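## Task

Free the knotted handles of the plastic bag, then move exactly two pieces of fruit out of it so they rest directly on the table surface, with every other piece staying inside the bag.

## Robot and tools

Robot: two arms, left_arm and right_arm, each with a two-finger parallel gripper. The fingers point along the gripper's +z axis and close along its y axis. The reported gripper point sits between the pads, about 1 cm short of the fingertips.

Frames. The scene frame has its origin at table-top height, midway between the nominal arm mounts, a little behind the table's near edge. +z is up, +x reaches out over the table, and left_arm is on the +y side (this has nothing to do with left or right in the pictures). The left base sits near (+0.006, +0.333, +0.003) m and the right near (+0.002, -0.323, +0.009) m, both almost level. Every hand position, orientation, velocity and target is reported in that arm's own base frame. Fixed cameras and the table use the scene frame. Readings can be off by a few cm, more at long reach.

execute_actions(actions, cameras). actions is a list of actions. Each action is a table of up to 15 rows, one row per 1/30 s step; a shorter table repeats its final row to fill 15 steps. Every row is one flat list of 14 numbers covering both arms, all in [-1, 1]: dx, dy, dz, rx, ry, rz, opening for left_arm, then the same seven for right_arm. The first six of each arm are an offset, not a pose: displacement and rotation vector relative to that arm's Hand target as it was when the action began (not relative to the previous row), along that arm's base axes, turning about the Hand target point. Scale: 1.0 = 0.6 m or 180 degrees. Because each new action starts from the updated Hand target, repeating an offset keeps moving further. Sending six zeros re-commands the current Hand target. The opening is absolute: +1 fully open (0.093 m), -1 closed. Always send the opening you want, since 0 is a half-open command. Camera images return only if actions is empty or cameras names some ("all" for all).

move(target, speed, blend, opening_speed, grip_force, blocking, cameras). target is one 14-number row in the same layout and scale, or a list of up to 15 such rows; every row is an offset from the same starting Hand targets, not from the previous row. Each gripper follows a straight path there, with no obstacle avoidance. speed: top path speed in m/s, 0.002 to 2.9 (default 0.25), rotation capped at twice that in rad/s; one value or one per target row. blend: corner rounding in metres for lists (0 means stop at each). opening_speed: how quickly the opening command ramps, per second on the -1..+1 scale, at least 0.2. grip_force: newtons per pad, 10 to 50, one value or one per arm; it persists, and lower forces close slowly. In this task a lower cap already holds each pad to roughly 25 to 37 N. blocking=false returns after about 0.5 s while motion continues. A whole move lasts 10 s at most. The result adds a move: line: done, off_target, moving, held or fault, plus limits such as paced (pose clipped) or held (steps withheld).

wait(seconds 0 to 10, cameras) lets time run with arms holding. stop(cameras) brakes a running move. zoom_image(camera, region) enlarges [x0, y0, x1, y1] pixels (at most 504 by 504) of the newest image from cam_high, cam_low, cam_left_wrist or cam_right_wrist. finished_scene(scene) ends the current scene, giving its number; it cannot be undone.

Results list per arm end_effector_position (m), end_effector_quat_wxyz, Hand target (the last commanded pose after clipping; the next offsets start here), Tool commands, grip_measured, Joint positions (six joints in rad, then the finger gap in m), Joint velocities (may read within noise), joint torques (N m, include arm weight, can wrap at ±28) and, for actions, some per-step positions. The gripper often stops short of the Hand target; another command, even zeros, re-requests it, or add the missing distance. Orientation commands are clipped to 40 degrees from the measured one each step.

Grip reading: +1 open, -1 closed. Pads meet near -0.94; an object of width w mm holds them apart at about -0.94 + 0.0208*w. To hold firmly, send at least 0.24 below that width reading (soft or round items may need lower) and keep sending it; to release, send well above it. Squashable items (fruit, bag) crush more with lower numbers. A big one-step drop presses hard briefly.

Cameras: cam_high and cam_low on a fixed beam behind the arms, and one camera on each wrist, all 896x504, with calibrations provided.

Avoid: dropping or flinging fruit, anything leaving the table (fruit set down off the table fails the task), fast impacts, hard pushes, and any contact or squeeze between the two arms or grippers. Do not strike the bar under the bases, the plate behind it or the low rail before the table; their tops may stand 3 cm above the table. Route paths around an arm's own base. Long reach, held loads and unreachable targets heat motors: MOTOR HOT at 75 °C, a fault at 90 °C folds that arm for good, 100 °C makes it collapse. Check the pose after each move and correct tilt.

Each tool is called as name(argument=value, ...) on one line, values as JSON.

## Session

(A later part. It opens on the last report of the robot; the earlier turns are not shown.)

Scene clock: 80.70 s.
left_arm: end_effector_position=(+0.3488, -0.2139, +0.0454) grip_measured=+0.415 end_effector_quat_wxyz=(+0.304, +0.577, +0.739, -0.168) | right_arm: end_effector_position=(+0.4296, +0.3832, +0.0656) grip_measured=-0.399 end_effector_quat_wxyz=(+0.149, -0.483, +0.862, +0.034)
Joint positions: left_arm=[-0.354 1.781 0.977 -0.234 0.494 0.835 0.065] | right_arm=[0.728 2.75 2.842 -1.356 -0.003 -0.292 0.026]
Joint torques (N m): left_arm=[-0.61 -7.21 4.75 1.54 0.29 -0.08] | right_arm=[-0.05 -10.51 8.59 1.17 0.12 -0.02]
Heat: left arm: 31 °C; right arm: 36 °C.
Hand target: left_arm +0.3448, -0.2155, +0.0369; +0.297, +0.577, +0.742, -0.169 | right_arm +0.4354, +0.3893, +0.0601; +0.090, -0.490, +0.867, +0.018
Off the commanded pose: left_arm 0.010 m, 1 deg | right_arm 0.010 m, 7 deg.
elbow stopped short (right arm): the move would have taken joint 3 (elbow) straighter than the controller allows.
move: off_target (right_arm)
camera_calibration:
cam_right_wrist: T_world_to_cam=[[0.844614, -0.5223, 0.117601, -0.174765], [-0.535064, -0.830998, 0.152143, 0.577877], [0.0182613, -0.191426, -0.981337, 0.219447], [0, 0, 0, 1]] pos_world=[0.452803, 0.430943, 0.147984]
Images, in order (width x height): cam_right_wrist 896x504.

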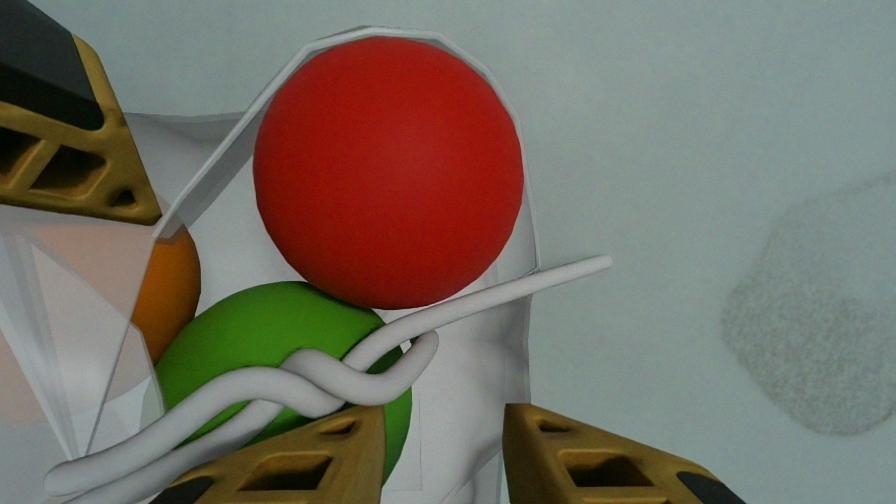

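move(target=[[0,0,0,0,0,0,-0.1,0.0,0.0,0.025,0,0,0,-0.4],[0,0,0,0,0,0,-0.1,0.011,0.026,0.025,0,0,0,-0.4],[0,0,0,0,0,0,-0.1,0.011,0.026,-0.035,0,0,0,-0.4]], speed=0.1, cameras=["cam_right_wrist"])

zoom_image(camera="cam_right_wrist", region=[250, 160, 594, 504])

Scene clock: 85.00 s.
left_arm: end_effector_position=(+0.3488, -0.2139, +0.0454) grip_measured=+0.415 end_effector_quat_wxyz=(+0.304, +0.577, +0.739, -0.168) | right_arm: end_effector_position=(+0.4403, +0.3955, +0.0463) grip_measured=-0.399 end_effector_quat_wxyz=(+0.167, -0.483, +0.859, +0.037)
Joint positions: left_arm=[-0.354 1.781 0.977 -0.234 0.494 0.835 0.065] | right_arm=[0.732 2.795 2.842 -1.274 0 -0.292 0.026]
Joint velocities: left_arm=[0.002 -0.022 0.002 0.007 -0.154 0.037 -0.001] | right_arm=[within noise]
Joint torques (N m): left_arm=[-0.59 -7.24 4.75 1.54 0.3 -0.07] | right_arm=[0.68 -10.78 8.75 1.2 0.13 0.11]
Heat: left arm: 31 °C; right arm: 37 °C.
Hand target: left_arm +0.3448, -0.2155, +0.0369; +0.297, +0.577, +0.742, -0.169 | right_arm +0.4421, +0.4049, +0.0391; +0.091, -0.490, +0.867, +0.018
Off the commanded pose: left_arm 0.010 m, 1 deg | right_arm 0.012 m, 9 deg.
elbow stopped short (right arm): the move would have taken joint 3 (elbow) straighter than the controller allows.
move: off_target (right_arm)
camera_calibration:
cam_right_wrist: T_world_to_cam=[[0.842834, -0.52225, 0.129944, -0.174945], [-0.536107, -0.835896, 0.117759, 0.600822], [0.0471204, -0.168915, -0.984504, 0.181269], [0, 0, 0, 1]] pos_world=[0.461013, 0.441479, 0.130441]
Images, in order (width x height): cam_right_wrist 896x504.

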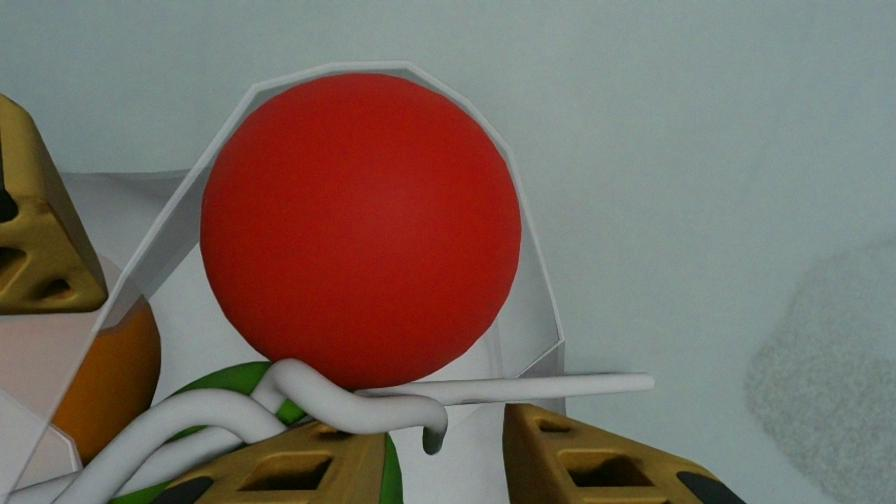

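Scaled by 1.465 from the camera's 896x504 image, which has a finer 1280x720 frame.

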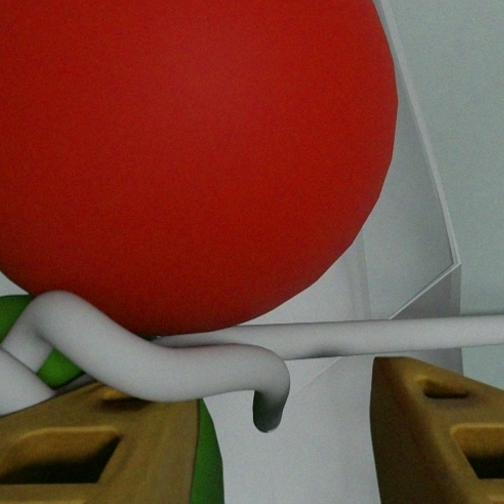

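move(target=[0,0,0,0,0,0,-0.1,0,0,0,0,0,0,-1], cameras=["cam_right_wrist"])

zoom_image(camera="cam_right_wrist", region=[250, 160, 594, 504])

Scene clock: 85.90 s.
left_arm: end_effector_position=(+0.3488, -0.2139, +0.0454) grip_measured=+0.415 end_effector_quat_wxyz=(+0.304, +0.577, +0.739, -0.168) | right_arm: end_effector_position=(+0.4409, +0.3961, +0.0466) grip_measured=-0.985 end_effector_quat_wxyz=(+0.168, -0.483, +0.859, +0.038)
Joint positions: left_arm=[-0.354 1.781 0.977 -0.234 0.494 0.835 0.065] | right_arm=[0.732 2.795 2.842 -1.271 0 -0.292 0]
Joint torques (N m): left_arm=[-0.58 -7.27 4.78 1.54 0.3 -0.08] | right_arm=[0.73 -10.77 8.83 1.17 0.16 0.09]
Heat: left arm: 31 °C; right arm: 37 °C.
Hand target: left_arm +0.3448, -0.2154, +0.0368; +0.297, +0.577, +0.742, -0.169 | right_arm +0.4420, +0.4049, +0.0391; +0.090, -0.490, +0.867, +0.018
Off the commanded pose: left_arm 0.010 m, 1 deg | right_arm 0.012 m, 9 deg.
elbow stopped short (right arm): the move would have taken joint 3 (elbow) straighter than the controller allows.
move: off_target (right_arm)
camera_calibration:
cam_right_wrist: T_world_to_cam=[[0.842362, -0.522809, 0.130754, -0.174817], [-0.536633, -0.836025, 0.114399, 0.601968], [0.0495046, -0.166532, -0.984793, 0.179583], [0, 0, 0, 1]] pos_world=[0.461406, 0.44177, 0.130845]
Images, in order (width x height): cam_right_wrist 896x504.

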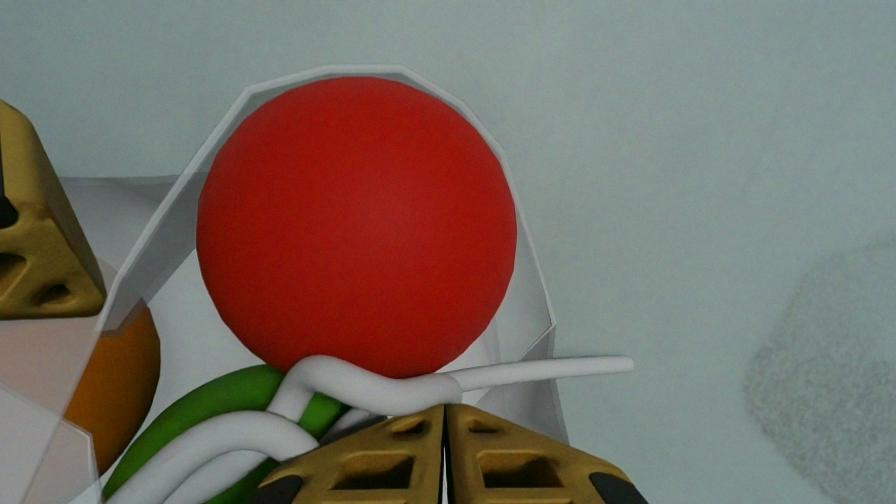

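Scaled by 1.465 from the camera's 896x504 image, which has a finer 1280x720 frame.

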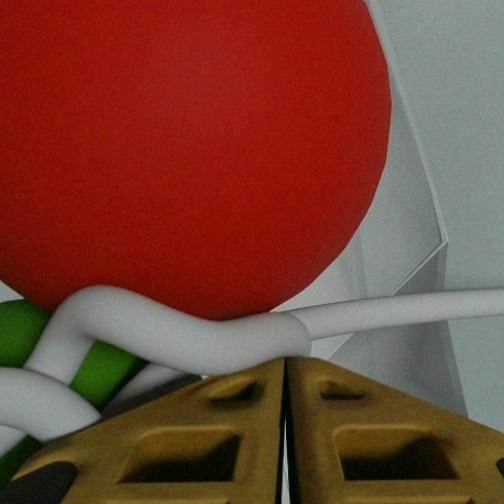

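move(target=[0,0,0,0,0,0,-0.1,0.04,-0.2,0.03,0,0,0,-1], speed=0.1, cameras=["cam_right_wrist","cam_high","cam_left_wrist"])

zoom_image(camera="cam_high", region=[420, 160, 560, 300])

Scene clock: 88.37 s.
left_arm: end_effector_position=(+0.3488, -0.2139, +0.0454) grip_measured=+0.415 end_effector_quat_wxyz=(+0.304, +0.577, +0.739, -0.168) | right_arm: end_effector_position=(+0.4679, +0.2781, +0.0281) grip_measured=-0.985 end_effector_quat_wxyz=(+0.068, -0.484, +0.873, +0.011)
Joint positions: left_arm=[-0.354 1.781 0.977 -0.234 0.494 0.835 0.065] | right_arm=[0.53 2.775 2.775 -1.435 -0.019 -0.48 0]
Joint torques (N m): left_arm=[-0.62 -7.24 4.78 1.56 0.3 -0.08] | right_arm=[0.38 -17.09 7.05 0.52 -0.05 -0.02]
Heat: left arm: 30 °C; right arm: 39 °C.
Hand target: left_arm +0.3448, -0.2154, +0.0368; +0.297, +0.577, +0.742, -0.169 | right_arm +0.4661, +0.2849, +0.0572; +0.091, -0.490, +0.867, +0.018
Off the commanded pose: left_arm 0.010 m, 1 deg | right_arm 0.030 m, 3 deg.
move: off_target (right_arm)
camera_calibration:
cam_left_wrist: T_world_to_cam=[[-0.953889, -0.289799, -0.0781814, 0.273142], [-0.25754, 0.923981, -0.282724, 0.339654], [0.154171, -0.249552, -0.95601, 0.021214], [0, 0, 0, 1]] pos_world=[0.344751, -0.229383, 0.137664]
cam_right_wrist: T_world_to_cam=[[0.85145, -0.518752, 0.0769957, -0.260673], [-0.514605, -0.798143, 0.313288, 0.493548], [-0.101065, -0.306372, -0.946532, 0.248641], [0, 0, 0, 1]] pos_world=[0.501061, 0.334874, 0.100795]
Images, in order (width x height): cam_high 896x504, cam_left_wrist 896x504, cam_right_wrist 896x504.

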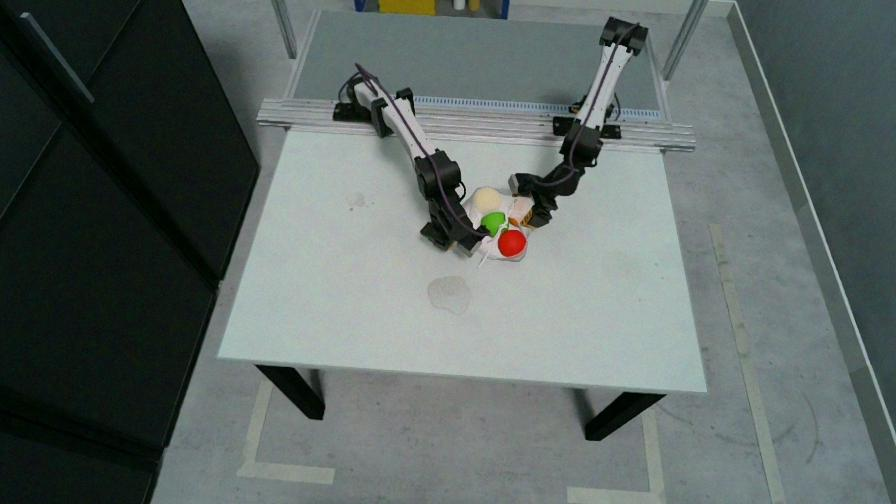

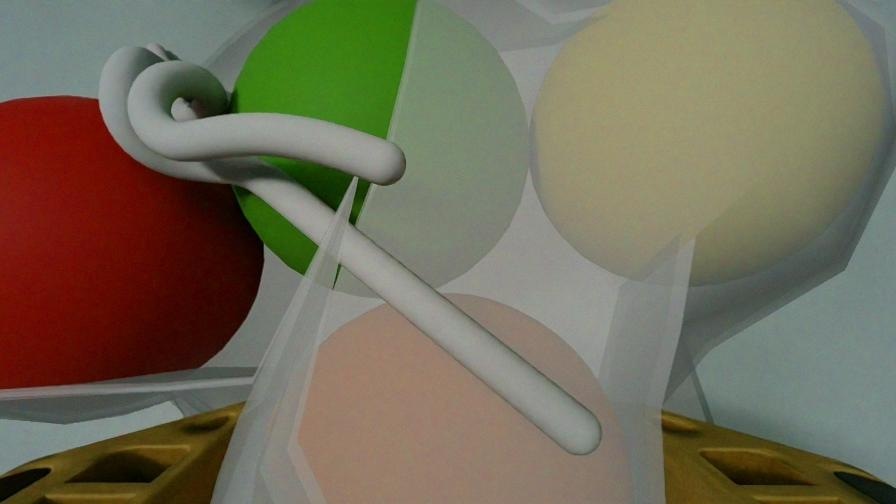

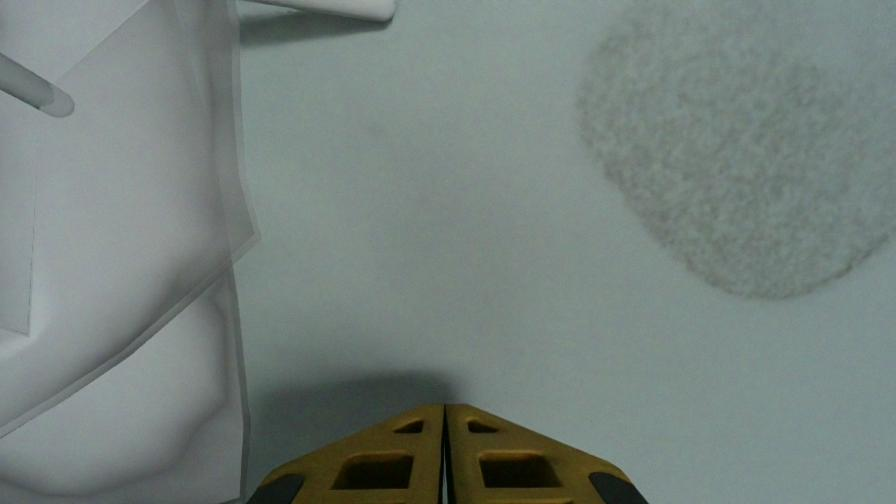

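Scaled by 3.600 from the camera's 896x504 image, which has a finer 1280x720 frame.

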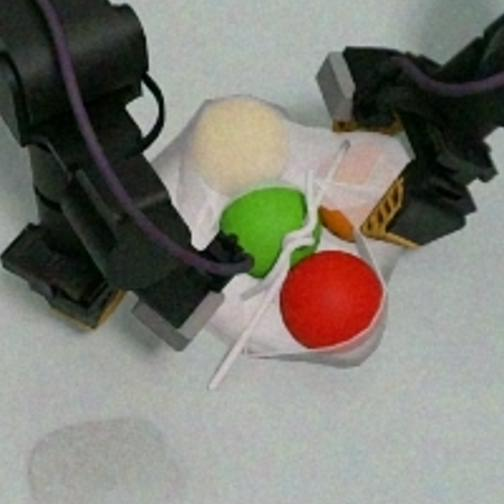

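move(target=[[0,0,0,0,0,0,-0.1,-0.01,0.0,0.08,0,0,0,-1],[0,0,0,0,0,0,-0.1,-0.05,0.06,0.12,0,0,-0.5,-0.3]], cameras=["cam_right_wrist","cam_high"])

Scene clock: 96.03 s.
left_arm: end_effector_position=(+0.3488, -0.2139, +0.0454) grip_measured=+0.415 end_effector_quat_wxyz=(+0.304, +0.577, +0.739, -0.168) | right_arm: end_effector_position=(+0.4379, +0.3155, +0.0970) grip_measured=-0.301 end_effector_quat_wxyz=(+0.140, +0.251, +0.957, +0.028)
Joint positions: left_arm=[-0.354 1.781 0.977 -0.234 0.494 0.835 0.065] | right_arm=[0.684 2.681 2.848 -1.525 0.193 1.176 0.031]
Joint torques (N m): left_arm=[-0.59 -7.17 4.78 1.55 0.31 -0.08] | right_arm=[0.66 -16.61 7.79 0.64 0.28 0.12]
Heat: left arm: 30 °C; right arm: 42 °C.
Hand target: left_arm +0.3448, -0.2154, +0.0368; +0.297, +0.577, +0.742, -0.169 | right_arm +0.4360, +0.3210, +0.1293; +0.077, +0.266, +0.960, -0.051
Off the commanded pose: left_arm 0.010 m, 1 deg | right_arm 0.033 m, 12 deg.
elbow stopped short (right arm): the move would have taken joint 3 (elbow) straighter than the controller allows.
move: off_target (right_arm); target 2's new opening was sent with right_arm's hand 0.033 m and 12 deg from that target
camera_calibration:
cam_right_wrist: T_world_to_cam=[[-0.464805, -0.880729, -0.0909529, 0.485852], [-0.876759, 0.443501, 0.186013, 0.265503], [-0.12349, 0.166204, -0.978329, 0.186059], [0, 0, 0, 1]] pos_world=[0.481585, 0.279229, 0.17683]
Images, in order (width x height): cam_high 896x504, cam_right_wrist 896x504.

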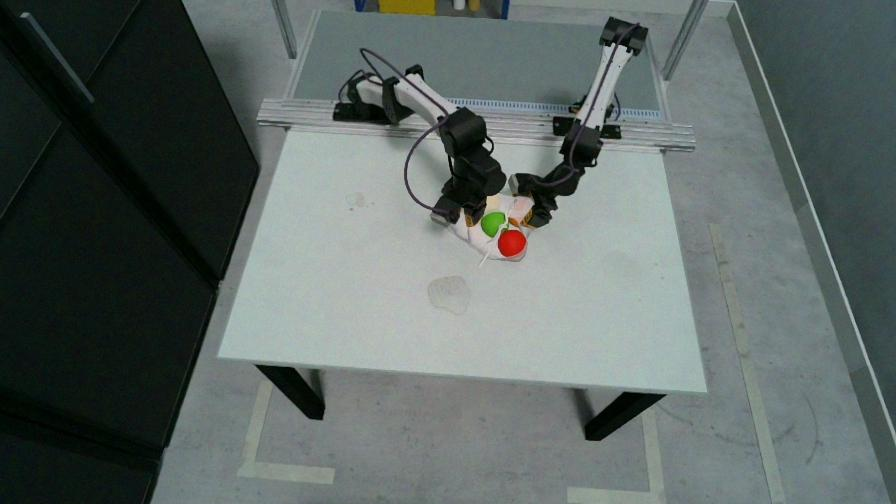

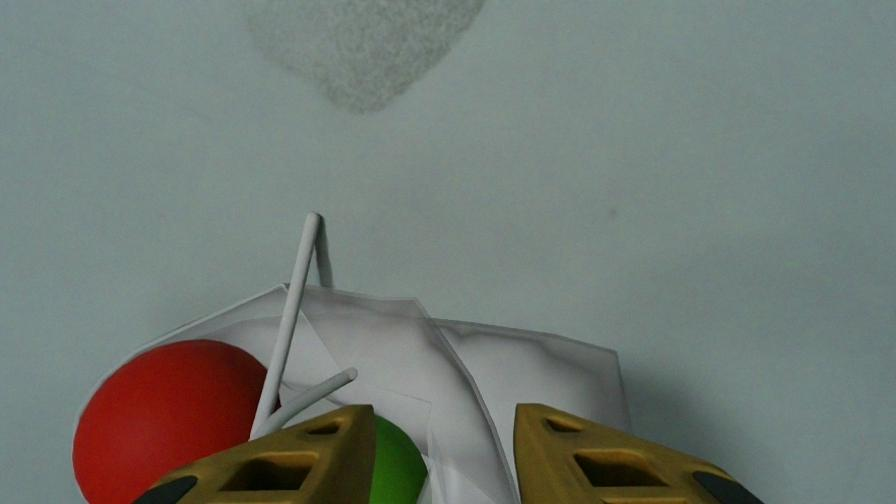

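execute_actions(actions=[])

zoom_image(camera="cam_right_wrist", region=[150, 100, 650, 500])

zoom_image(camera="cam_high", region=[400, 130, 620, 300])

Scene clock: 98.90 s.
left_arm: end_effector_position=(+0.3488, -0.2139, +0.0454) grip_measured=+0.415 end_effector_quat_wxyz=(+0.304, +0.577, +0.739, -0.168) | right_arm: end_effector_position=(+0.4379, +0.3155, +0.0970) grip_measured=-0.301 end_effector_quat_wxyz=(+0.140, +0.251, +0.957, +0.028)
Joint positions: left_arm=[-0.354 1.781 0.977 -0.234 0.494 0.835 0.065] | right_arm=[0.684 2.681 2.848 -1.525 0.193 1.176 0.031]
Joint velocities: within noise
Joint torques (N m): left_arm=[-0.55 -7.21 4.79 1.55 0.31 -0.09] | right_arm=[0.54 -16.58 7.75 0.63 0.28 0.13]
Heat: left arm: 30 °C; right arm: 43 °C.
Hand target: left_arm +0.3448, -0.2154, +0.0368; +0.297, +0.577, +0.742, -0.169 | right_arm +0.4360, +0.3210, +0.1293; +0.077, +0.266, +0.960, -0.051
Tool commands: left_gripper/opening=-0.1 right_gripper/opening=-0.3
Off the commanded pose: left_arm 0.010 m, 1 deg | right_arm 0.033 m, 12 deg.
camera_calibration:
cam_left_wrist: T_world_to_cam=[[-0.953889, -0.289799, -0.0781814, 0.273142], [-0.25754, 0.923981, -0.282724, 0.339654], [0.154171, -0.249552, -0.95601, 0.021214], [0, 0, 0, 1]] pos_world=[0.344751, -0.229383, 0.137664]
cam_right_wrist: T_world_to_cam=[[-0.465143, -0.880543, -0.0910233, 0.485886], [-0.876593, 0.443829, 0.18601, 0.265376], [-0.123391, 0.166312, -0.978322, 0.185997], [0, 0, 0, 1]] pos_world=[0.481584, 0.279129, 0.17683]

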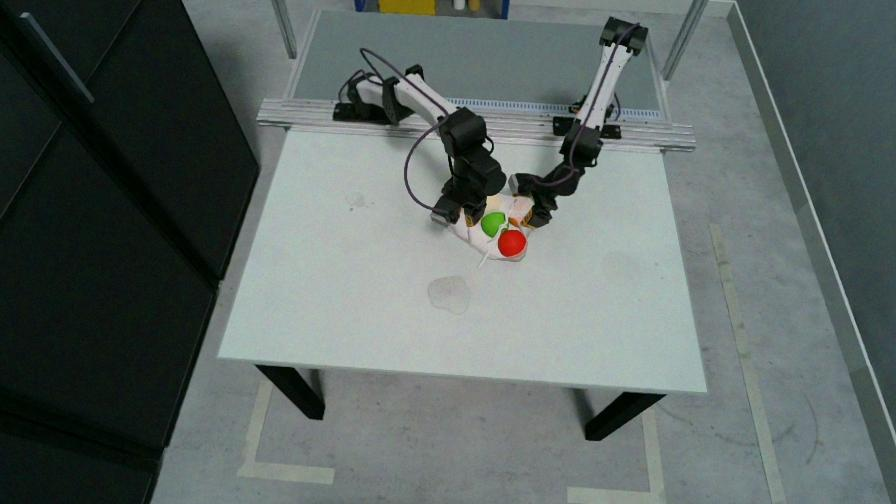

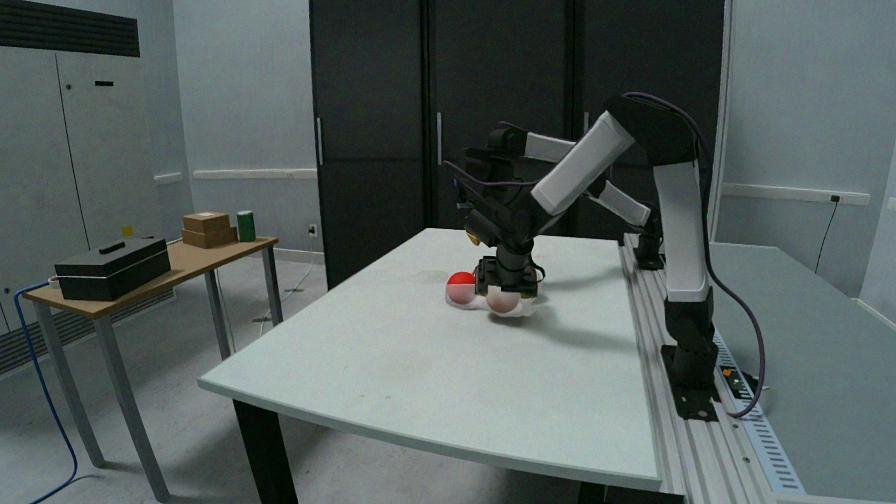

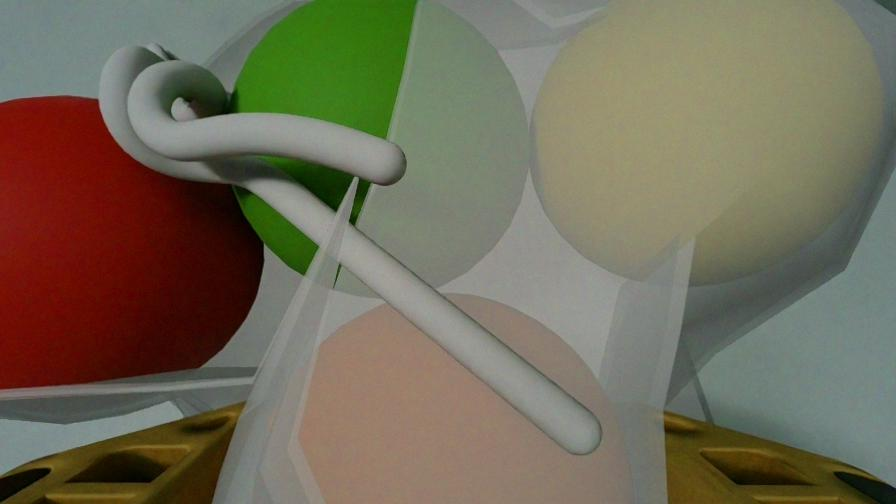

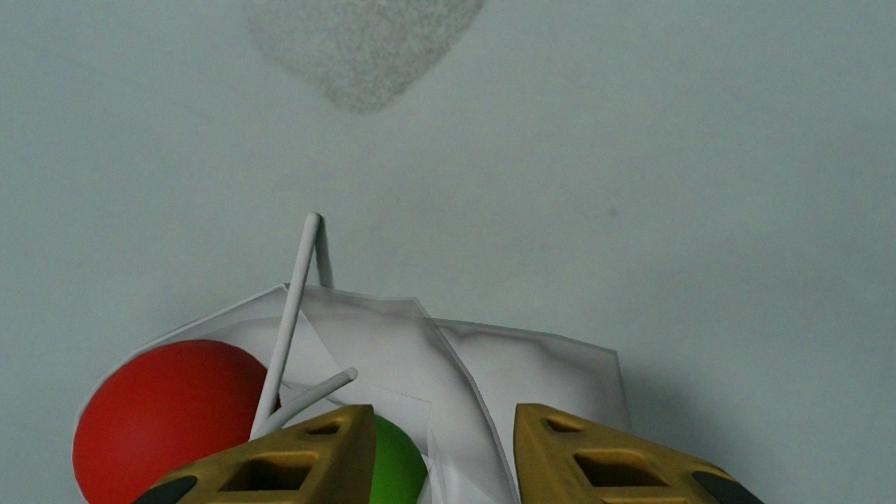

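Scaled by 1.008 from the camera's 896x504 image, which has a finer 1280x720 frame.

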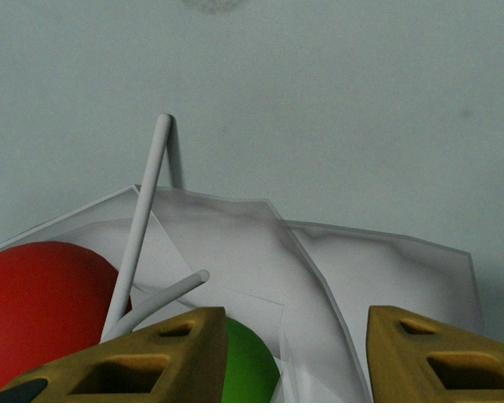

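Scaled by 2.291 from the camera's 896x504 image, which has a finer 1280x720 frame.

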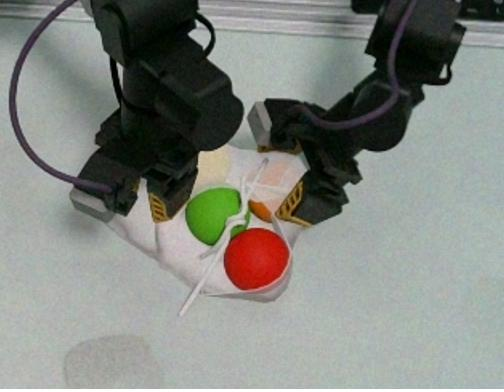

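zoom_image(camera="cam_right_wrist", region=[220, 190, 420, 450])

zoom_image(camera="cam_high", region=[465, 190, 545, 270])

zoom_image(camera="cam_left_wrist", region=[80, 20, 420, 260])

Scaled by 1.938 from the camera's 896x504 image, which has a finer 1280x720 frame.

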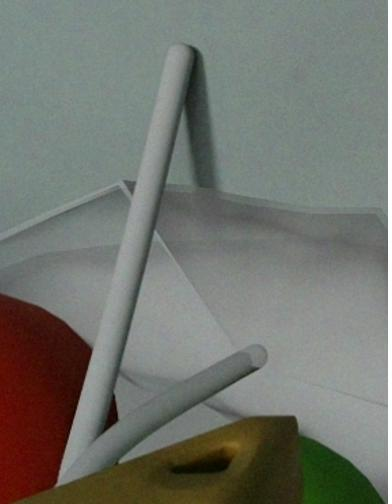

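Scaled by 6.300 from the camera's 896x504 image, which has a finer 1280x720 frame.

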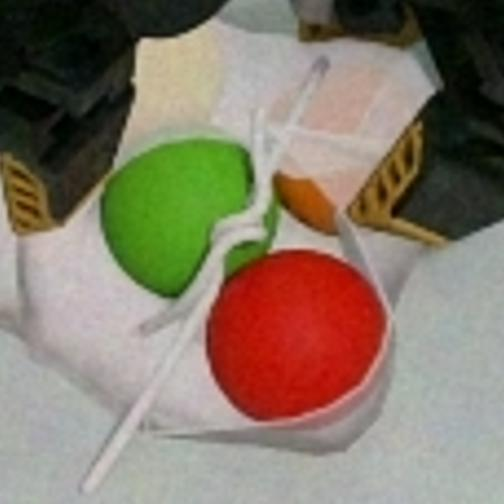

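Scaled by 1.482 from the camera's 896x504 image, which has a finer 1280x720 frame.

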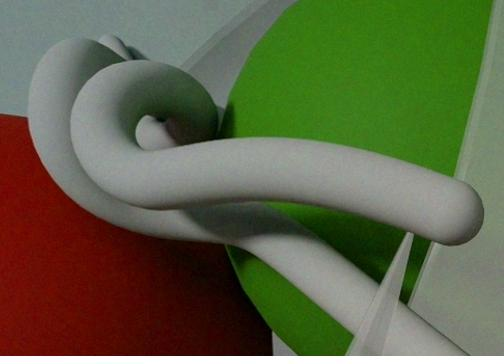

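move(target=[0,0,0,0,0,0,-0.1,0,-0.085,0.02,0.073,-0.110,0.614,-0.3], speed=0.4, cameras=["cam_right_wrist"])

zoom_image(camera="cam_right_wrist", region=[200, 100, 700, 500])

Scene clock: 107.13 s.
left_arm: end_effector_position=(+0.3488, -0.2139, +0.0454) grip_measured=+0.415 end_effector_quat_wxyz=(+0.304, +0.577, +0.739, -0.168) | right_arm: end_effector_position=(+0.4358, +0.2658, +0.1450) grip_measured=-0.301 end_effector_quat_wxyz=(+0.203, -0.617, +0.744, +0.159)
Joint positions: left_arm=[-0.354 1.781 0.977 -0.234 0.494 0.835 0.065] | right_arm=[0.414 2.241 2.162 -1.166 -0.416 -0.902 0.031]
Joint torques (N m): left_arm=[-0.58 -7.23 4.78 1.56 0.3 -0.08] | right_arm=[0.01 -8.66 9.21 0.76 -0.29 0.01]
Heat: left arm: 30 °C; right arm: 45 °C.
Hand target: left_arm +0.3448, -0.2154, +0.0368; +0.297, +0.577, +0.742, -0.169 | right_arm +0.4361, +0.2699, +0.1412; +0.198, -0.621, +0.740, +0.166
Off the commanded pose: left_arm 0.010 m, 1 deg | right_arm 0.006 m, 1 deg.
move: done
camera_calibration:
cam_right_wrist: T_world_to_cam=[[0.981258, -0.186654, 0.0478824, -0.389278], [-0.182867, -0.980345, -0.0740551, 0.390568], [0.060764, 0.063911, -0.996104, 0.19051], [0, 0, 0, 1]] pos_world=[0.441828, 0.298055, 0.237331]
Images, in order (width x height): cam_right_wrist 896x504.

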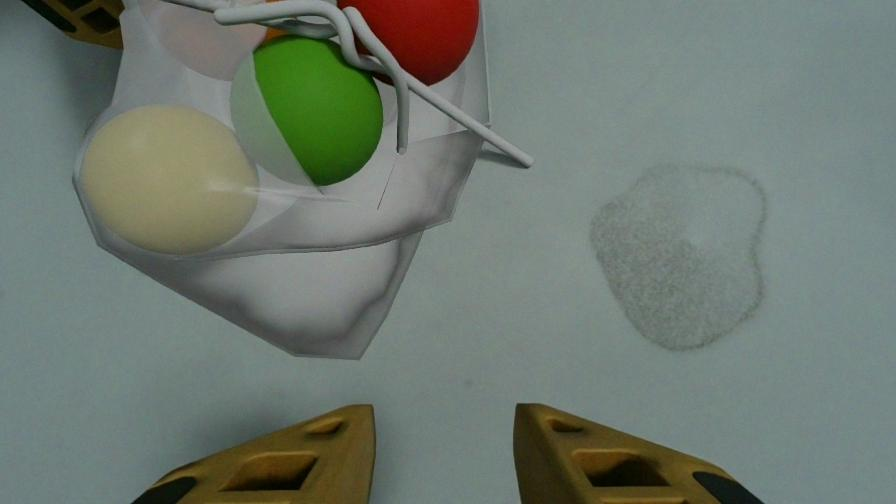

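Scaled by 1.008 from the camera's 896x504 image, which has a finer 1280x720 frame.

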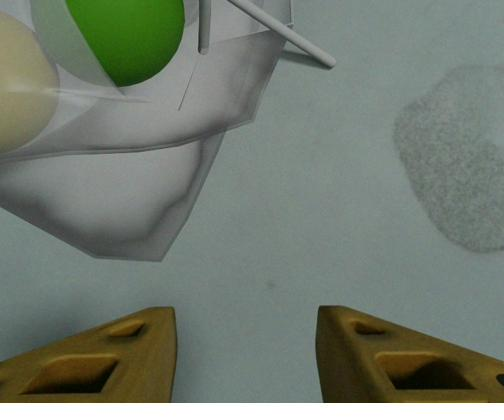

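move(target=[0,0,0,0,0,0,-0.1,0.008,0.13,-0.1,0,0,0,-0.5], cameras=["cam_right_wrist"])

zoom_image(camera="cam_right_wrist", region=[250, 150, 650, 500])

Scene clock: 109.77 s.
left_arm: end_effector_position=(+0.3488, -0.2139, +0.0454) grip_measured=+0.415 end_effector_quat_wxyz=(+0.304, +0.577, +0.739, -0.168) | right_arm: end_effector_position=(+0.4344, +0.3421, +0.0834) grip_measured=-0.499 end_effector_quat_wxyz=(+0.190, -0.621, +0.741, +0.171)
Joint positions: left_arm=[-0.354 1.781 0.977 -0.234 0.494 0.835 0.065] | right_arm=[0.551 2.426 2.236 -1.034 -0.39 -0.775 0.021]
Joint torques (N m): left_arm=[-0.59 -7.23 4.79 1.54 0.31 -0.09] | right_arm=[0.1 -10.02 9.18 1.16 -0.07 0.12]
Heat: left arm: 30 °C; right arm: 44 °C.
Hand target: left_arm +0.3448, -0.2154, +0.0368; +0.297, +0.577, +0.742, -0.169 | right_arm +0.4409, +0.3479, +0.0812; +0.198, -0.621, +0.740, +0.166
Off the commanded pose: left_arm 0.010 m, 1 deg | right_arm 0.009 m, 1 deg.
move: done
camera_calibration:
cam_right_wrist: T_world_to_cam=[[0.985625, -0.168103, 0.0168469, -0.376445], [-0.166618, -0.983698, -0.0676525, 0.454141], [0.0279448, 0.0638731, -0.997567, 0.13874], [0, 0, 0, 1]] pos_world=[0.442825, 0.374595, 0.175468]
Images, in order (width x height): cam_right_wrist 896x504.

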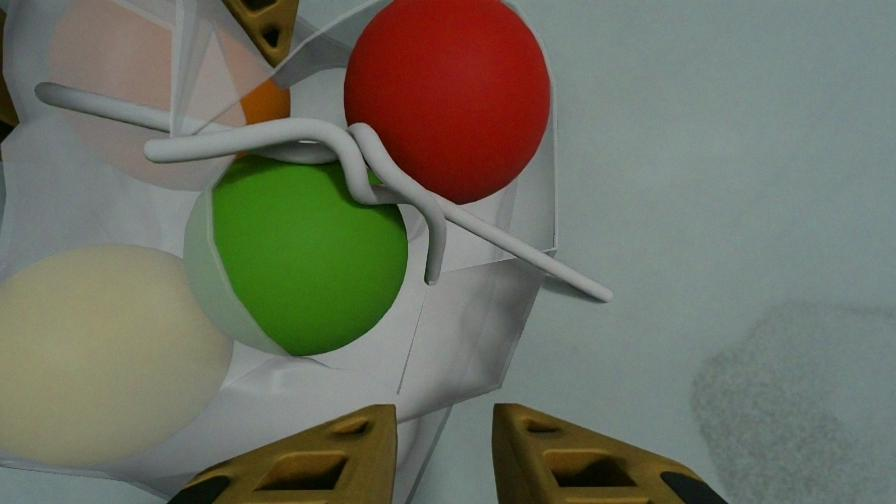

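Scaled by 1.260 from the camera's 896x504 image, which has a finer 1280x720 frame.

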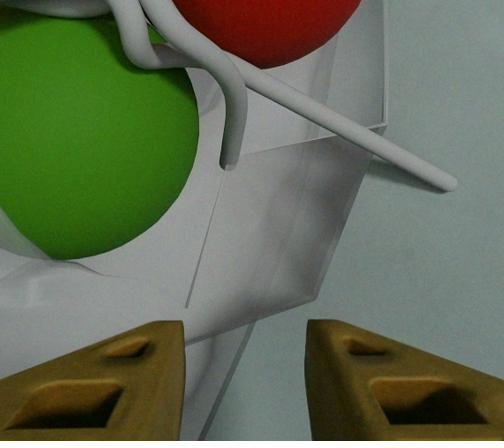

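move(target=[0,0,0,0,0,0,-0.1,0.006,0.068,-0.104,0,0,0,-0.5], speed=0.12, cameras=["cam_right_wrist"])

zoom_image(camera="cam_right_wrist", region=[250, 150, 650, 500])

Scene clock: 112.33 s.
left_arm: end_effector_position=(+0.3488, -0.2139, +0.0454) grip_measured=+0.415 end_effector_quat_wxyz=(+0.304, +0.577, +0.739, -0.168) | right_arm: end_effector_position=(+0.4479, +0.3780, +0.0334) grip_measured=-0.499 end_effector_quat_wxyz=(+0.205, -0.616, +0.742, +0.166)
Joint positions: left_arm=[-0.354 1.781 0.977 -0.234 0.494 0.835 0.065] | right_arm=[0.598 2.564 2.28 -0.888 -0.365 -0.713 0.021]
Joint torques (N m): left_arm=[-0.59 -7.2 4.77 1.55 0.3 -0.07] | right_arm=[1.42 -9.39 8.76 1.18 -0.07 0.14]
Heat: left arm: 30 °C; right arm: 44 °C.
Hand target: left_arm +0.3448, -0.2154, +0.0368; +0.297, +0.577, +0.742, -0.169 | right_arm +0.4444, +0.3887, +0.0188; +0.198, -0.621, +0.740, +0.166
Off the commanded pose: left_arm 0.010 m, 1 deg | right_arm 0.018 m, 1 deg.
move: off_target (right_arm)
camera_calibration:
cam_right_wrist: T_world_to_cam=[[0.982055, -0.18439, 0.0396005, -0.375849], [-0.180542, -0.979866, -0.0852437, 0.493681], [0.0545213, 0.0765644, -0.995573, 0.0694604], [0, 0, 0, 1]] pos_world=[0.454447, 0.409121, 0.12612]
Images, in order (width x height): cam_right_wrist 896x504.

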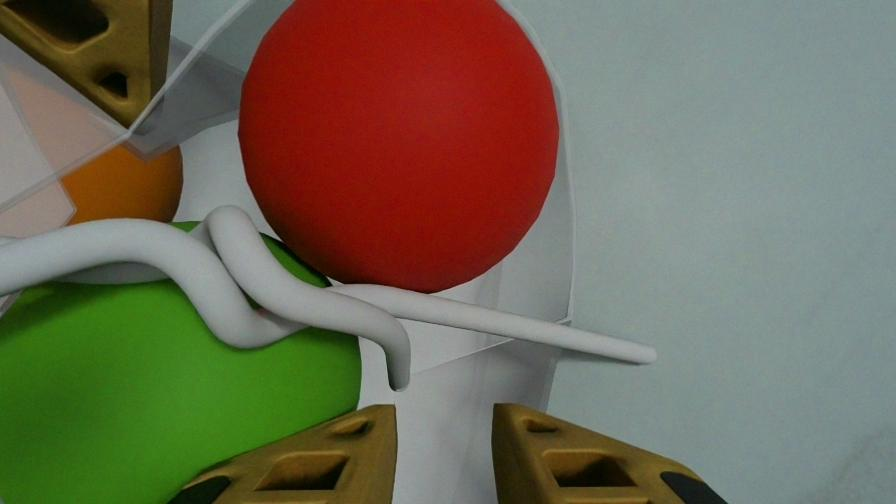

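Scaled by 1.260 from the camera's 896x504 image, which has a finer 1280x720 frame.

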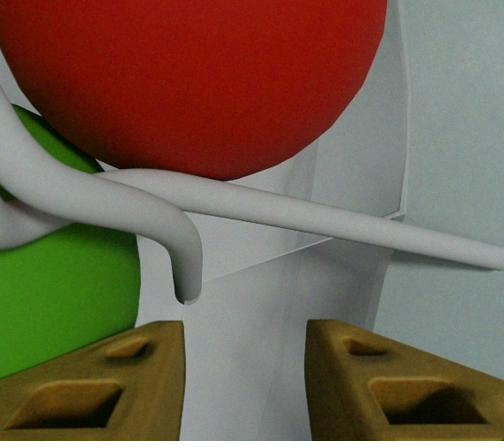

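move(target=[[0,0,0,0,0,0,-0.1,0.003,-0.02,0.05,0,0,0,-0.3],[0,0,0,0,0,0,-0.1,-0.012,-0.005,0.05,0,0,0,-0.3],[0,0,0,0,0,0,-0.1,-0.014,0.004,0.01,0,0,0,-0.3]], speed=0.1, cameras=["cam_right_wrist"])

zoom_image(camera="cam_right_wrist", region=[250, 150, 650, 500])

Scene clock: 116.67 s.
left_arm: end_effector_position=(+0.3488, -0.2139, +0.0454) grip_measured=+0.415 end_effector_quat_wxyz=(+0.304, +0.577, +0.739, -0.168) | right_arm: end_effector_position=(+0.4526, +0.3830, +0.0373) grip_measured=-0.301 end_effector_quat_wxyz=(+0.218, -0.613, +0.742, +0.161)
Joint positions: left_arm=[-0.354 1.781 0.977 -0.234 0.494 0.835 0.065] | right_arm=[0.604 2.564 2.287 -0.863 -0.351 -0.698 0.031]
Joint torques (N m): left_arm=[-0.55 -7.23 4.78 1.56 0.3 -0.07] | right_arm=[1.83 -12.25 4.71 1.07 -0.15 0.11]
Heat: left arm: 30 °C; right arm: 44 °C.
Hand target: left_arm +0.3448, -0.2155, +0.0368; +0.297, +0.577, +0.742, -0.169 | right_arm +0.4360, +0.3910, +0.0248; +0.198, -0.621, +0.740, +0.166
Off the commanded pose: left_arm 0.010 m, 1 deg | right_arm 0.022 m, 3 deg.
move: off_target (right_arm)
camera_calibration:
cam_right_wrist: T_world_to_cam=[[0.978517, -0.196368, 0.0627973, -0.374405], [-0.189674, -0.976837, -0.099063, 0.503236], [0.0807956, 0.0850239, -0.993098, 0.0575015], [0, 0, 0, 1]] pos_world=[0.457167, 0.413169, 0.130468]
Images, in order (width x height): cam_right_wrist 896x504.

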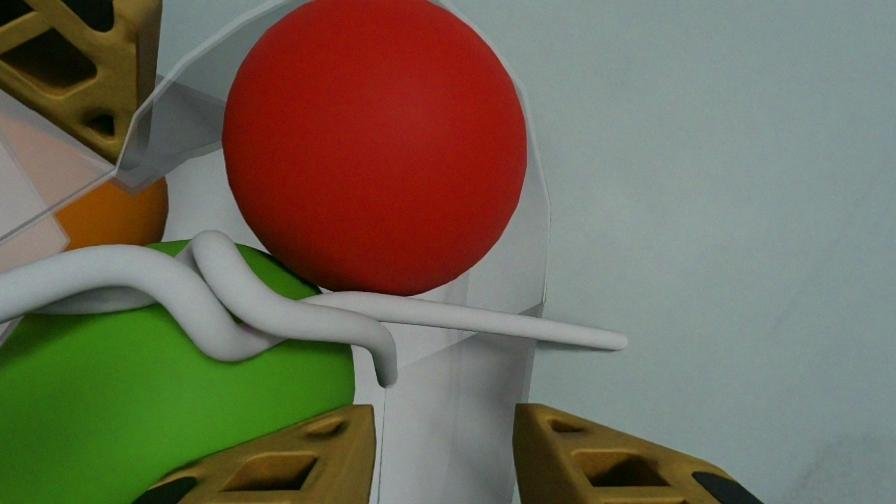

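Scaled by 1.260 from the camera's 896x504 image, which has a finer 1280x720 frame.

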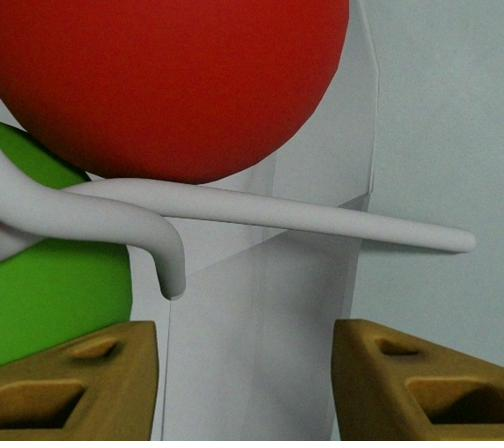

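move(target=[0,0,0,0,0,0,-0.1,0.016,0.032,0.004,0,0,0,-0.3], speed=0.1, cameras=["cam_right_wrist"])

zoom_image(camera="cam_right_wrist", region=[250, 150, 650, 500])

Scene clock: 118.53 s.
left_arm: end_effector_position=(+0.3488, -0.2139, +0.0454) grip_measured=+0.415 end_effector_quat_wxyz=(+0.304, +0.577, +0.739, -0.168) | right_arm: end_effector_position=(+0.4637, +0.3970, +0.0426) grip_measured=-0.301 end_effector_quat_wxyz=(+0.224, -0.613, +0.743, +0.151)
Joint positions: left_arm=[-0.354 1.781 0.977 -0.234 0.494 0.835 0.065] | right_arm=[0.62 2.671 2.509 -0.961 -0.326 -0.685 0.031]
Joint torques (N m): left_arm=[-0.58 -7.25 4.79 1.55 0.3 -0.08] | right_arm=[2.17 -10.24 8.88 0.83 -0.32 0.19]
Heat: left arm: 30 °C; right arm: 44 °C.
Hand target: left_arm +0.3448, -0.2155, +0.0368; +0.297, +0.577, +0.742, -0.169 | right_arm +0.4457, +0.4103, +0.0273; +0.198, -0.621, +0.740, +0.166
Off the commanded pose: left_arm 0.010 m, 1 deg | right_arm 0.027 m, 4 deg.
move: off_target (right_arm)
camera_calibration:
cam_right_wrist: T_world_to_cam=[[0.97556, -0.202455, 0.0854063, -0.379966], [-0.194115, -0.976194, -0.0967689, 0.521242], [0.102964, 0.0778253, -0.991636, 0.0530608], [0, 0, 0, 1]] pos_world=[0.466397, 0.427778, 0.135508]
Images, in order (width x height): cam_right_wrist 896x504.

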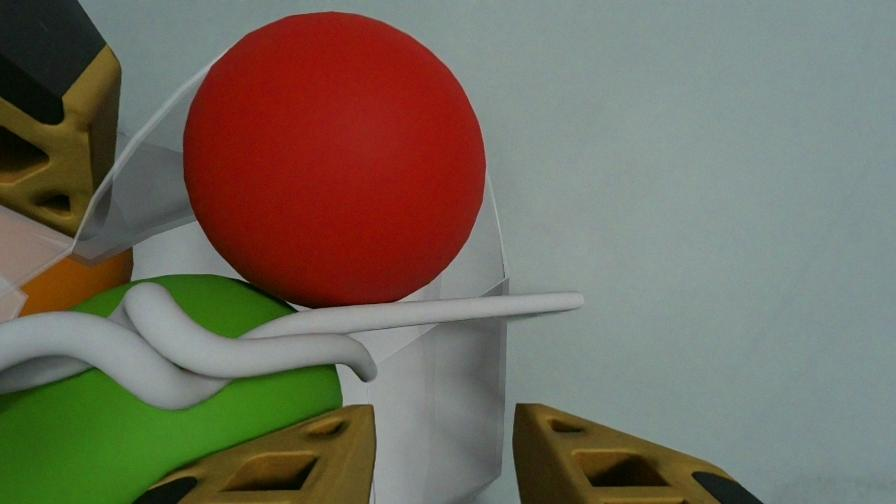

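Scaled by 1.260 from the camera's 896x504 image, which has a finer 1280x720 frame.

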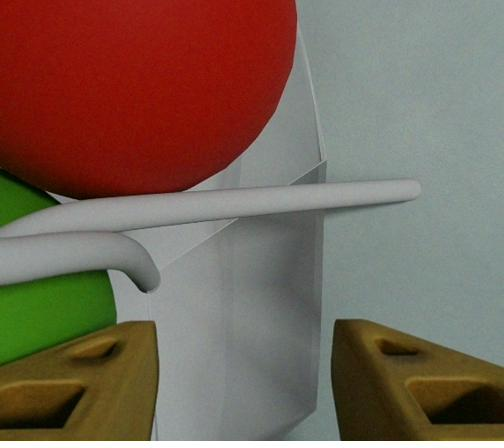

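move(target=[[0,0,0,0,0,0,0.6,0,-0.02,0.03,0,0,0,-0.3],[-0.03,0.12,0.2,0,0,0,0.6,0.0,-0.25,0.15,0,0,0,-0.3]], speed=0.2, opening_speed=0.8, cameras=["cam_left_wrist","cam_right_wrist"])

zoom_image(camera="cam_left_wrist", region=[0, 0, 504, 504])

Scene clock: 123.93 s.
left_arm: end_effector_position=(+0.3240, -0.1414, +0.1409) grip_measured=+0.599 end_effector_quat_wxyz=(+0.280, +0.572, +0.752, -0.169) | right_arm: end_effector_position=(+0.4544, +0.2557, +0.1014) grip_measured=-0.301 end_effector_quat_wxyz=(+0.191, -0.614, +0.749, +0.162)
Joint positions: left_arm=[-0.155 1.54 1.16 -0.811 0.561 1.035 0.074] | right_arm=[0.379 2.325 2.139 -1.098 -0.424 -0.932 0.031]
Joint torques (N m): left_arm=[0.5 -7.86 9.29 0.94 0.66 0.11] | right_arm=[0.64 -14.34 5.76 0.73 -0.29 -0.04]
Heat: left arm: 30 °C; right arm: 45 °C.
Hand target: left_arm +0.3267, -0.1434, +0.1568; +0.297, +0.577, +0.742, -0.169 | right_arm +0.4458, +0.2602, +0.1172; +0.198, -0.621, +0.740, +0.166
Off the commanded pose: left_arm 0.016 m, 2 deg | right_arm 0.019 m, 2 deg.
move: off_target (left_arm, right_arm)
camera_calibration:
cam_left_wrist: T_world_to_cam=[[-0.952555, -0.301387, -0.0424925, 0.270844], [-0.282705, 0.927821, -0.243364, 0.296435], [0.112772, -0.219805, -0.969004, 0.153966], [0, 0, 0, 1]] pos_world=[0.324434, -0.159567, 0.232844]
cam_right_wrist: T_world_to_cam=[[0.981039, -0.192128, 0.0254825, -0.403629], [-0.190398, -0.979963, -0.0584856, 0.382641], [0.0362086, 0.0525249, -0.997963, 0.160844], [0, 0, 0, 1]] pos_world=[0.463006, 0.288977, 0.193181]
Images, in order (width x height): cam_left_wrist 896x504, cam_right_wrist 896x504.

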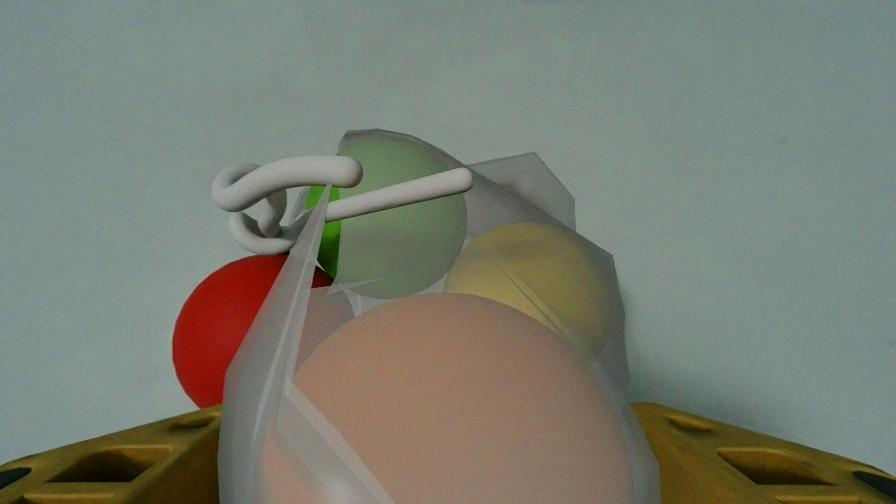

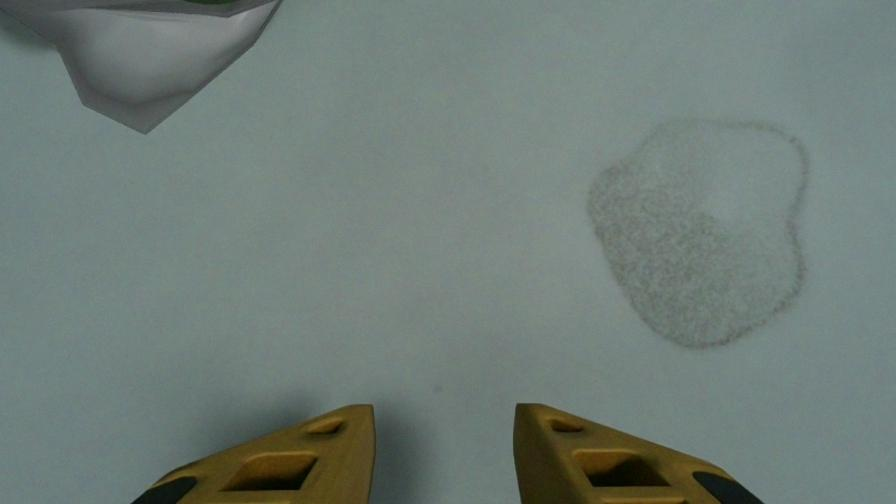

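Scaled by 1.000.

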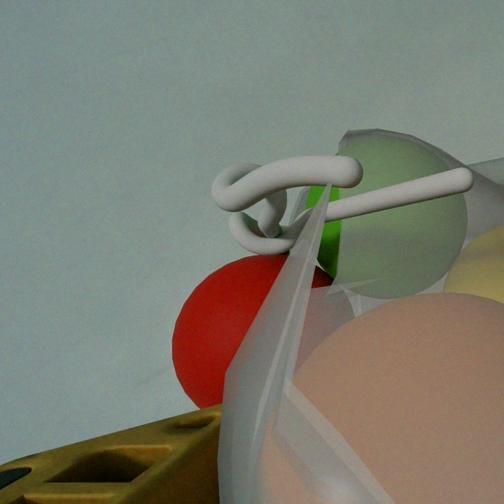

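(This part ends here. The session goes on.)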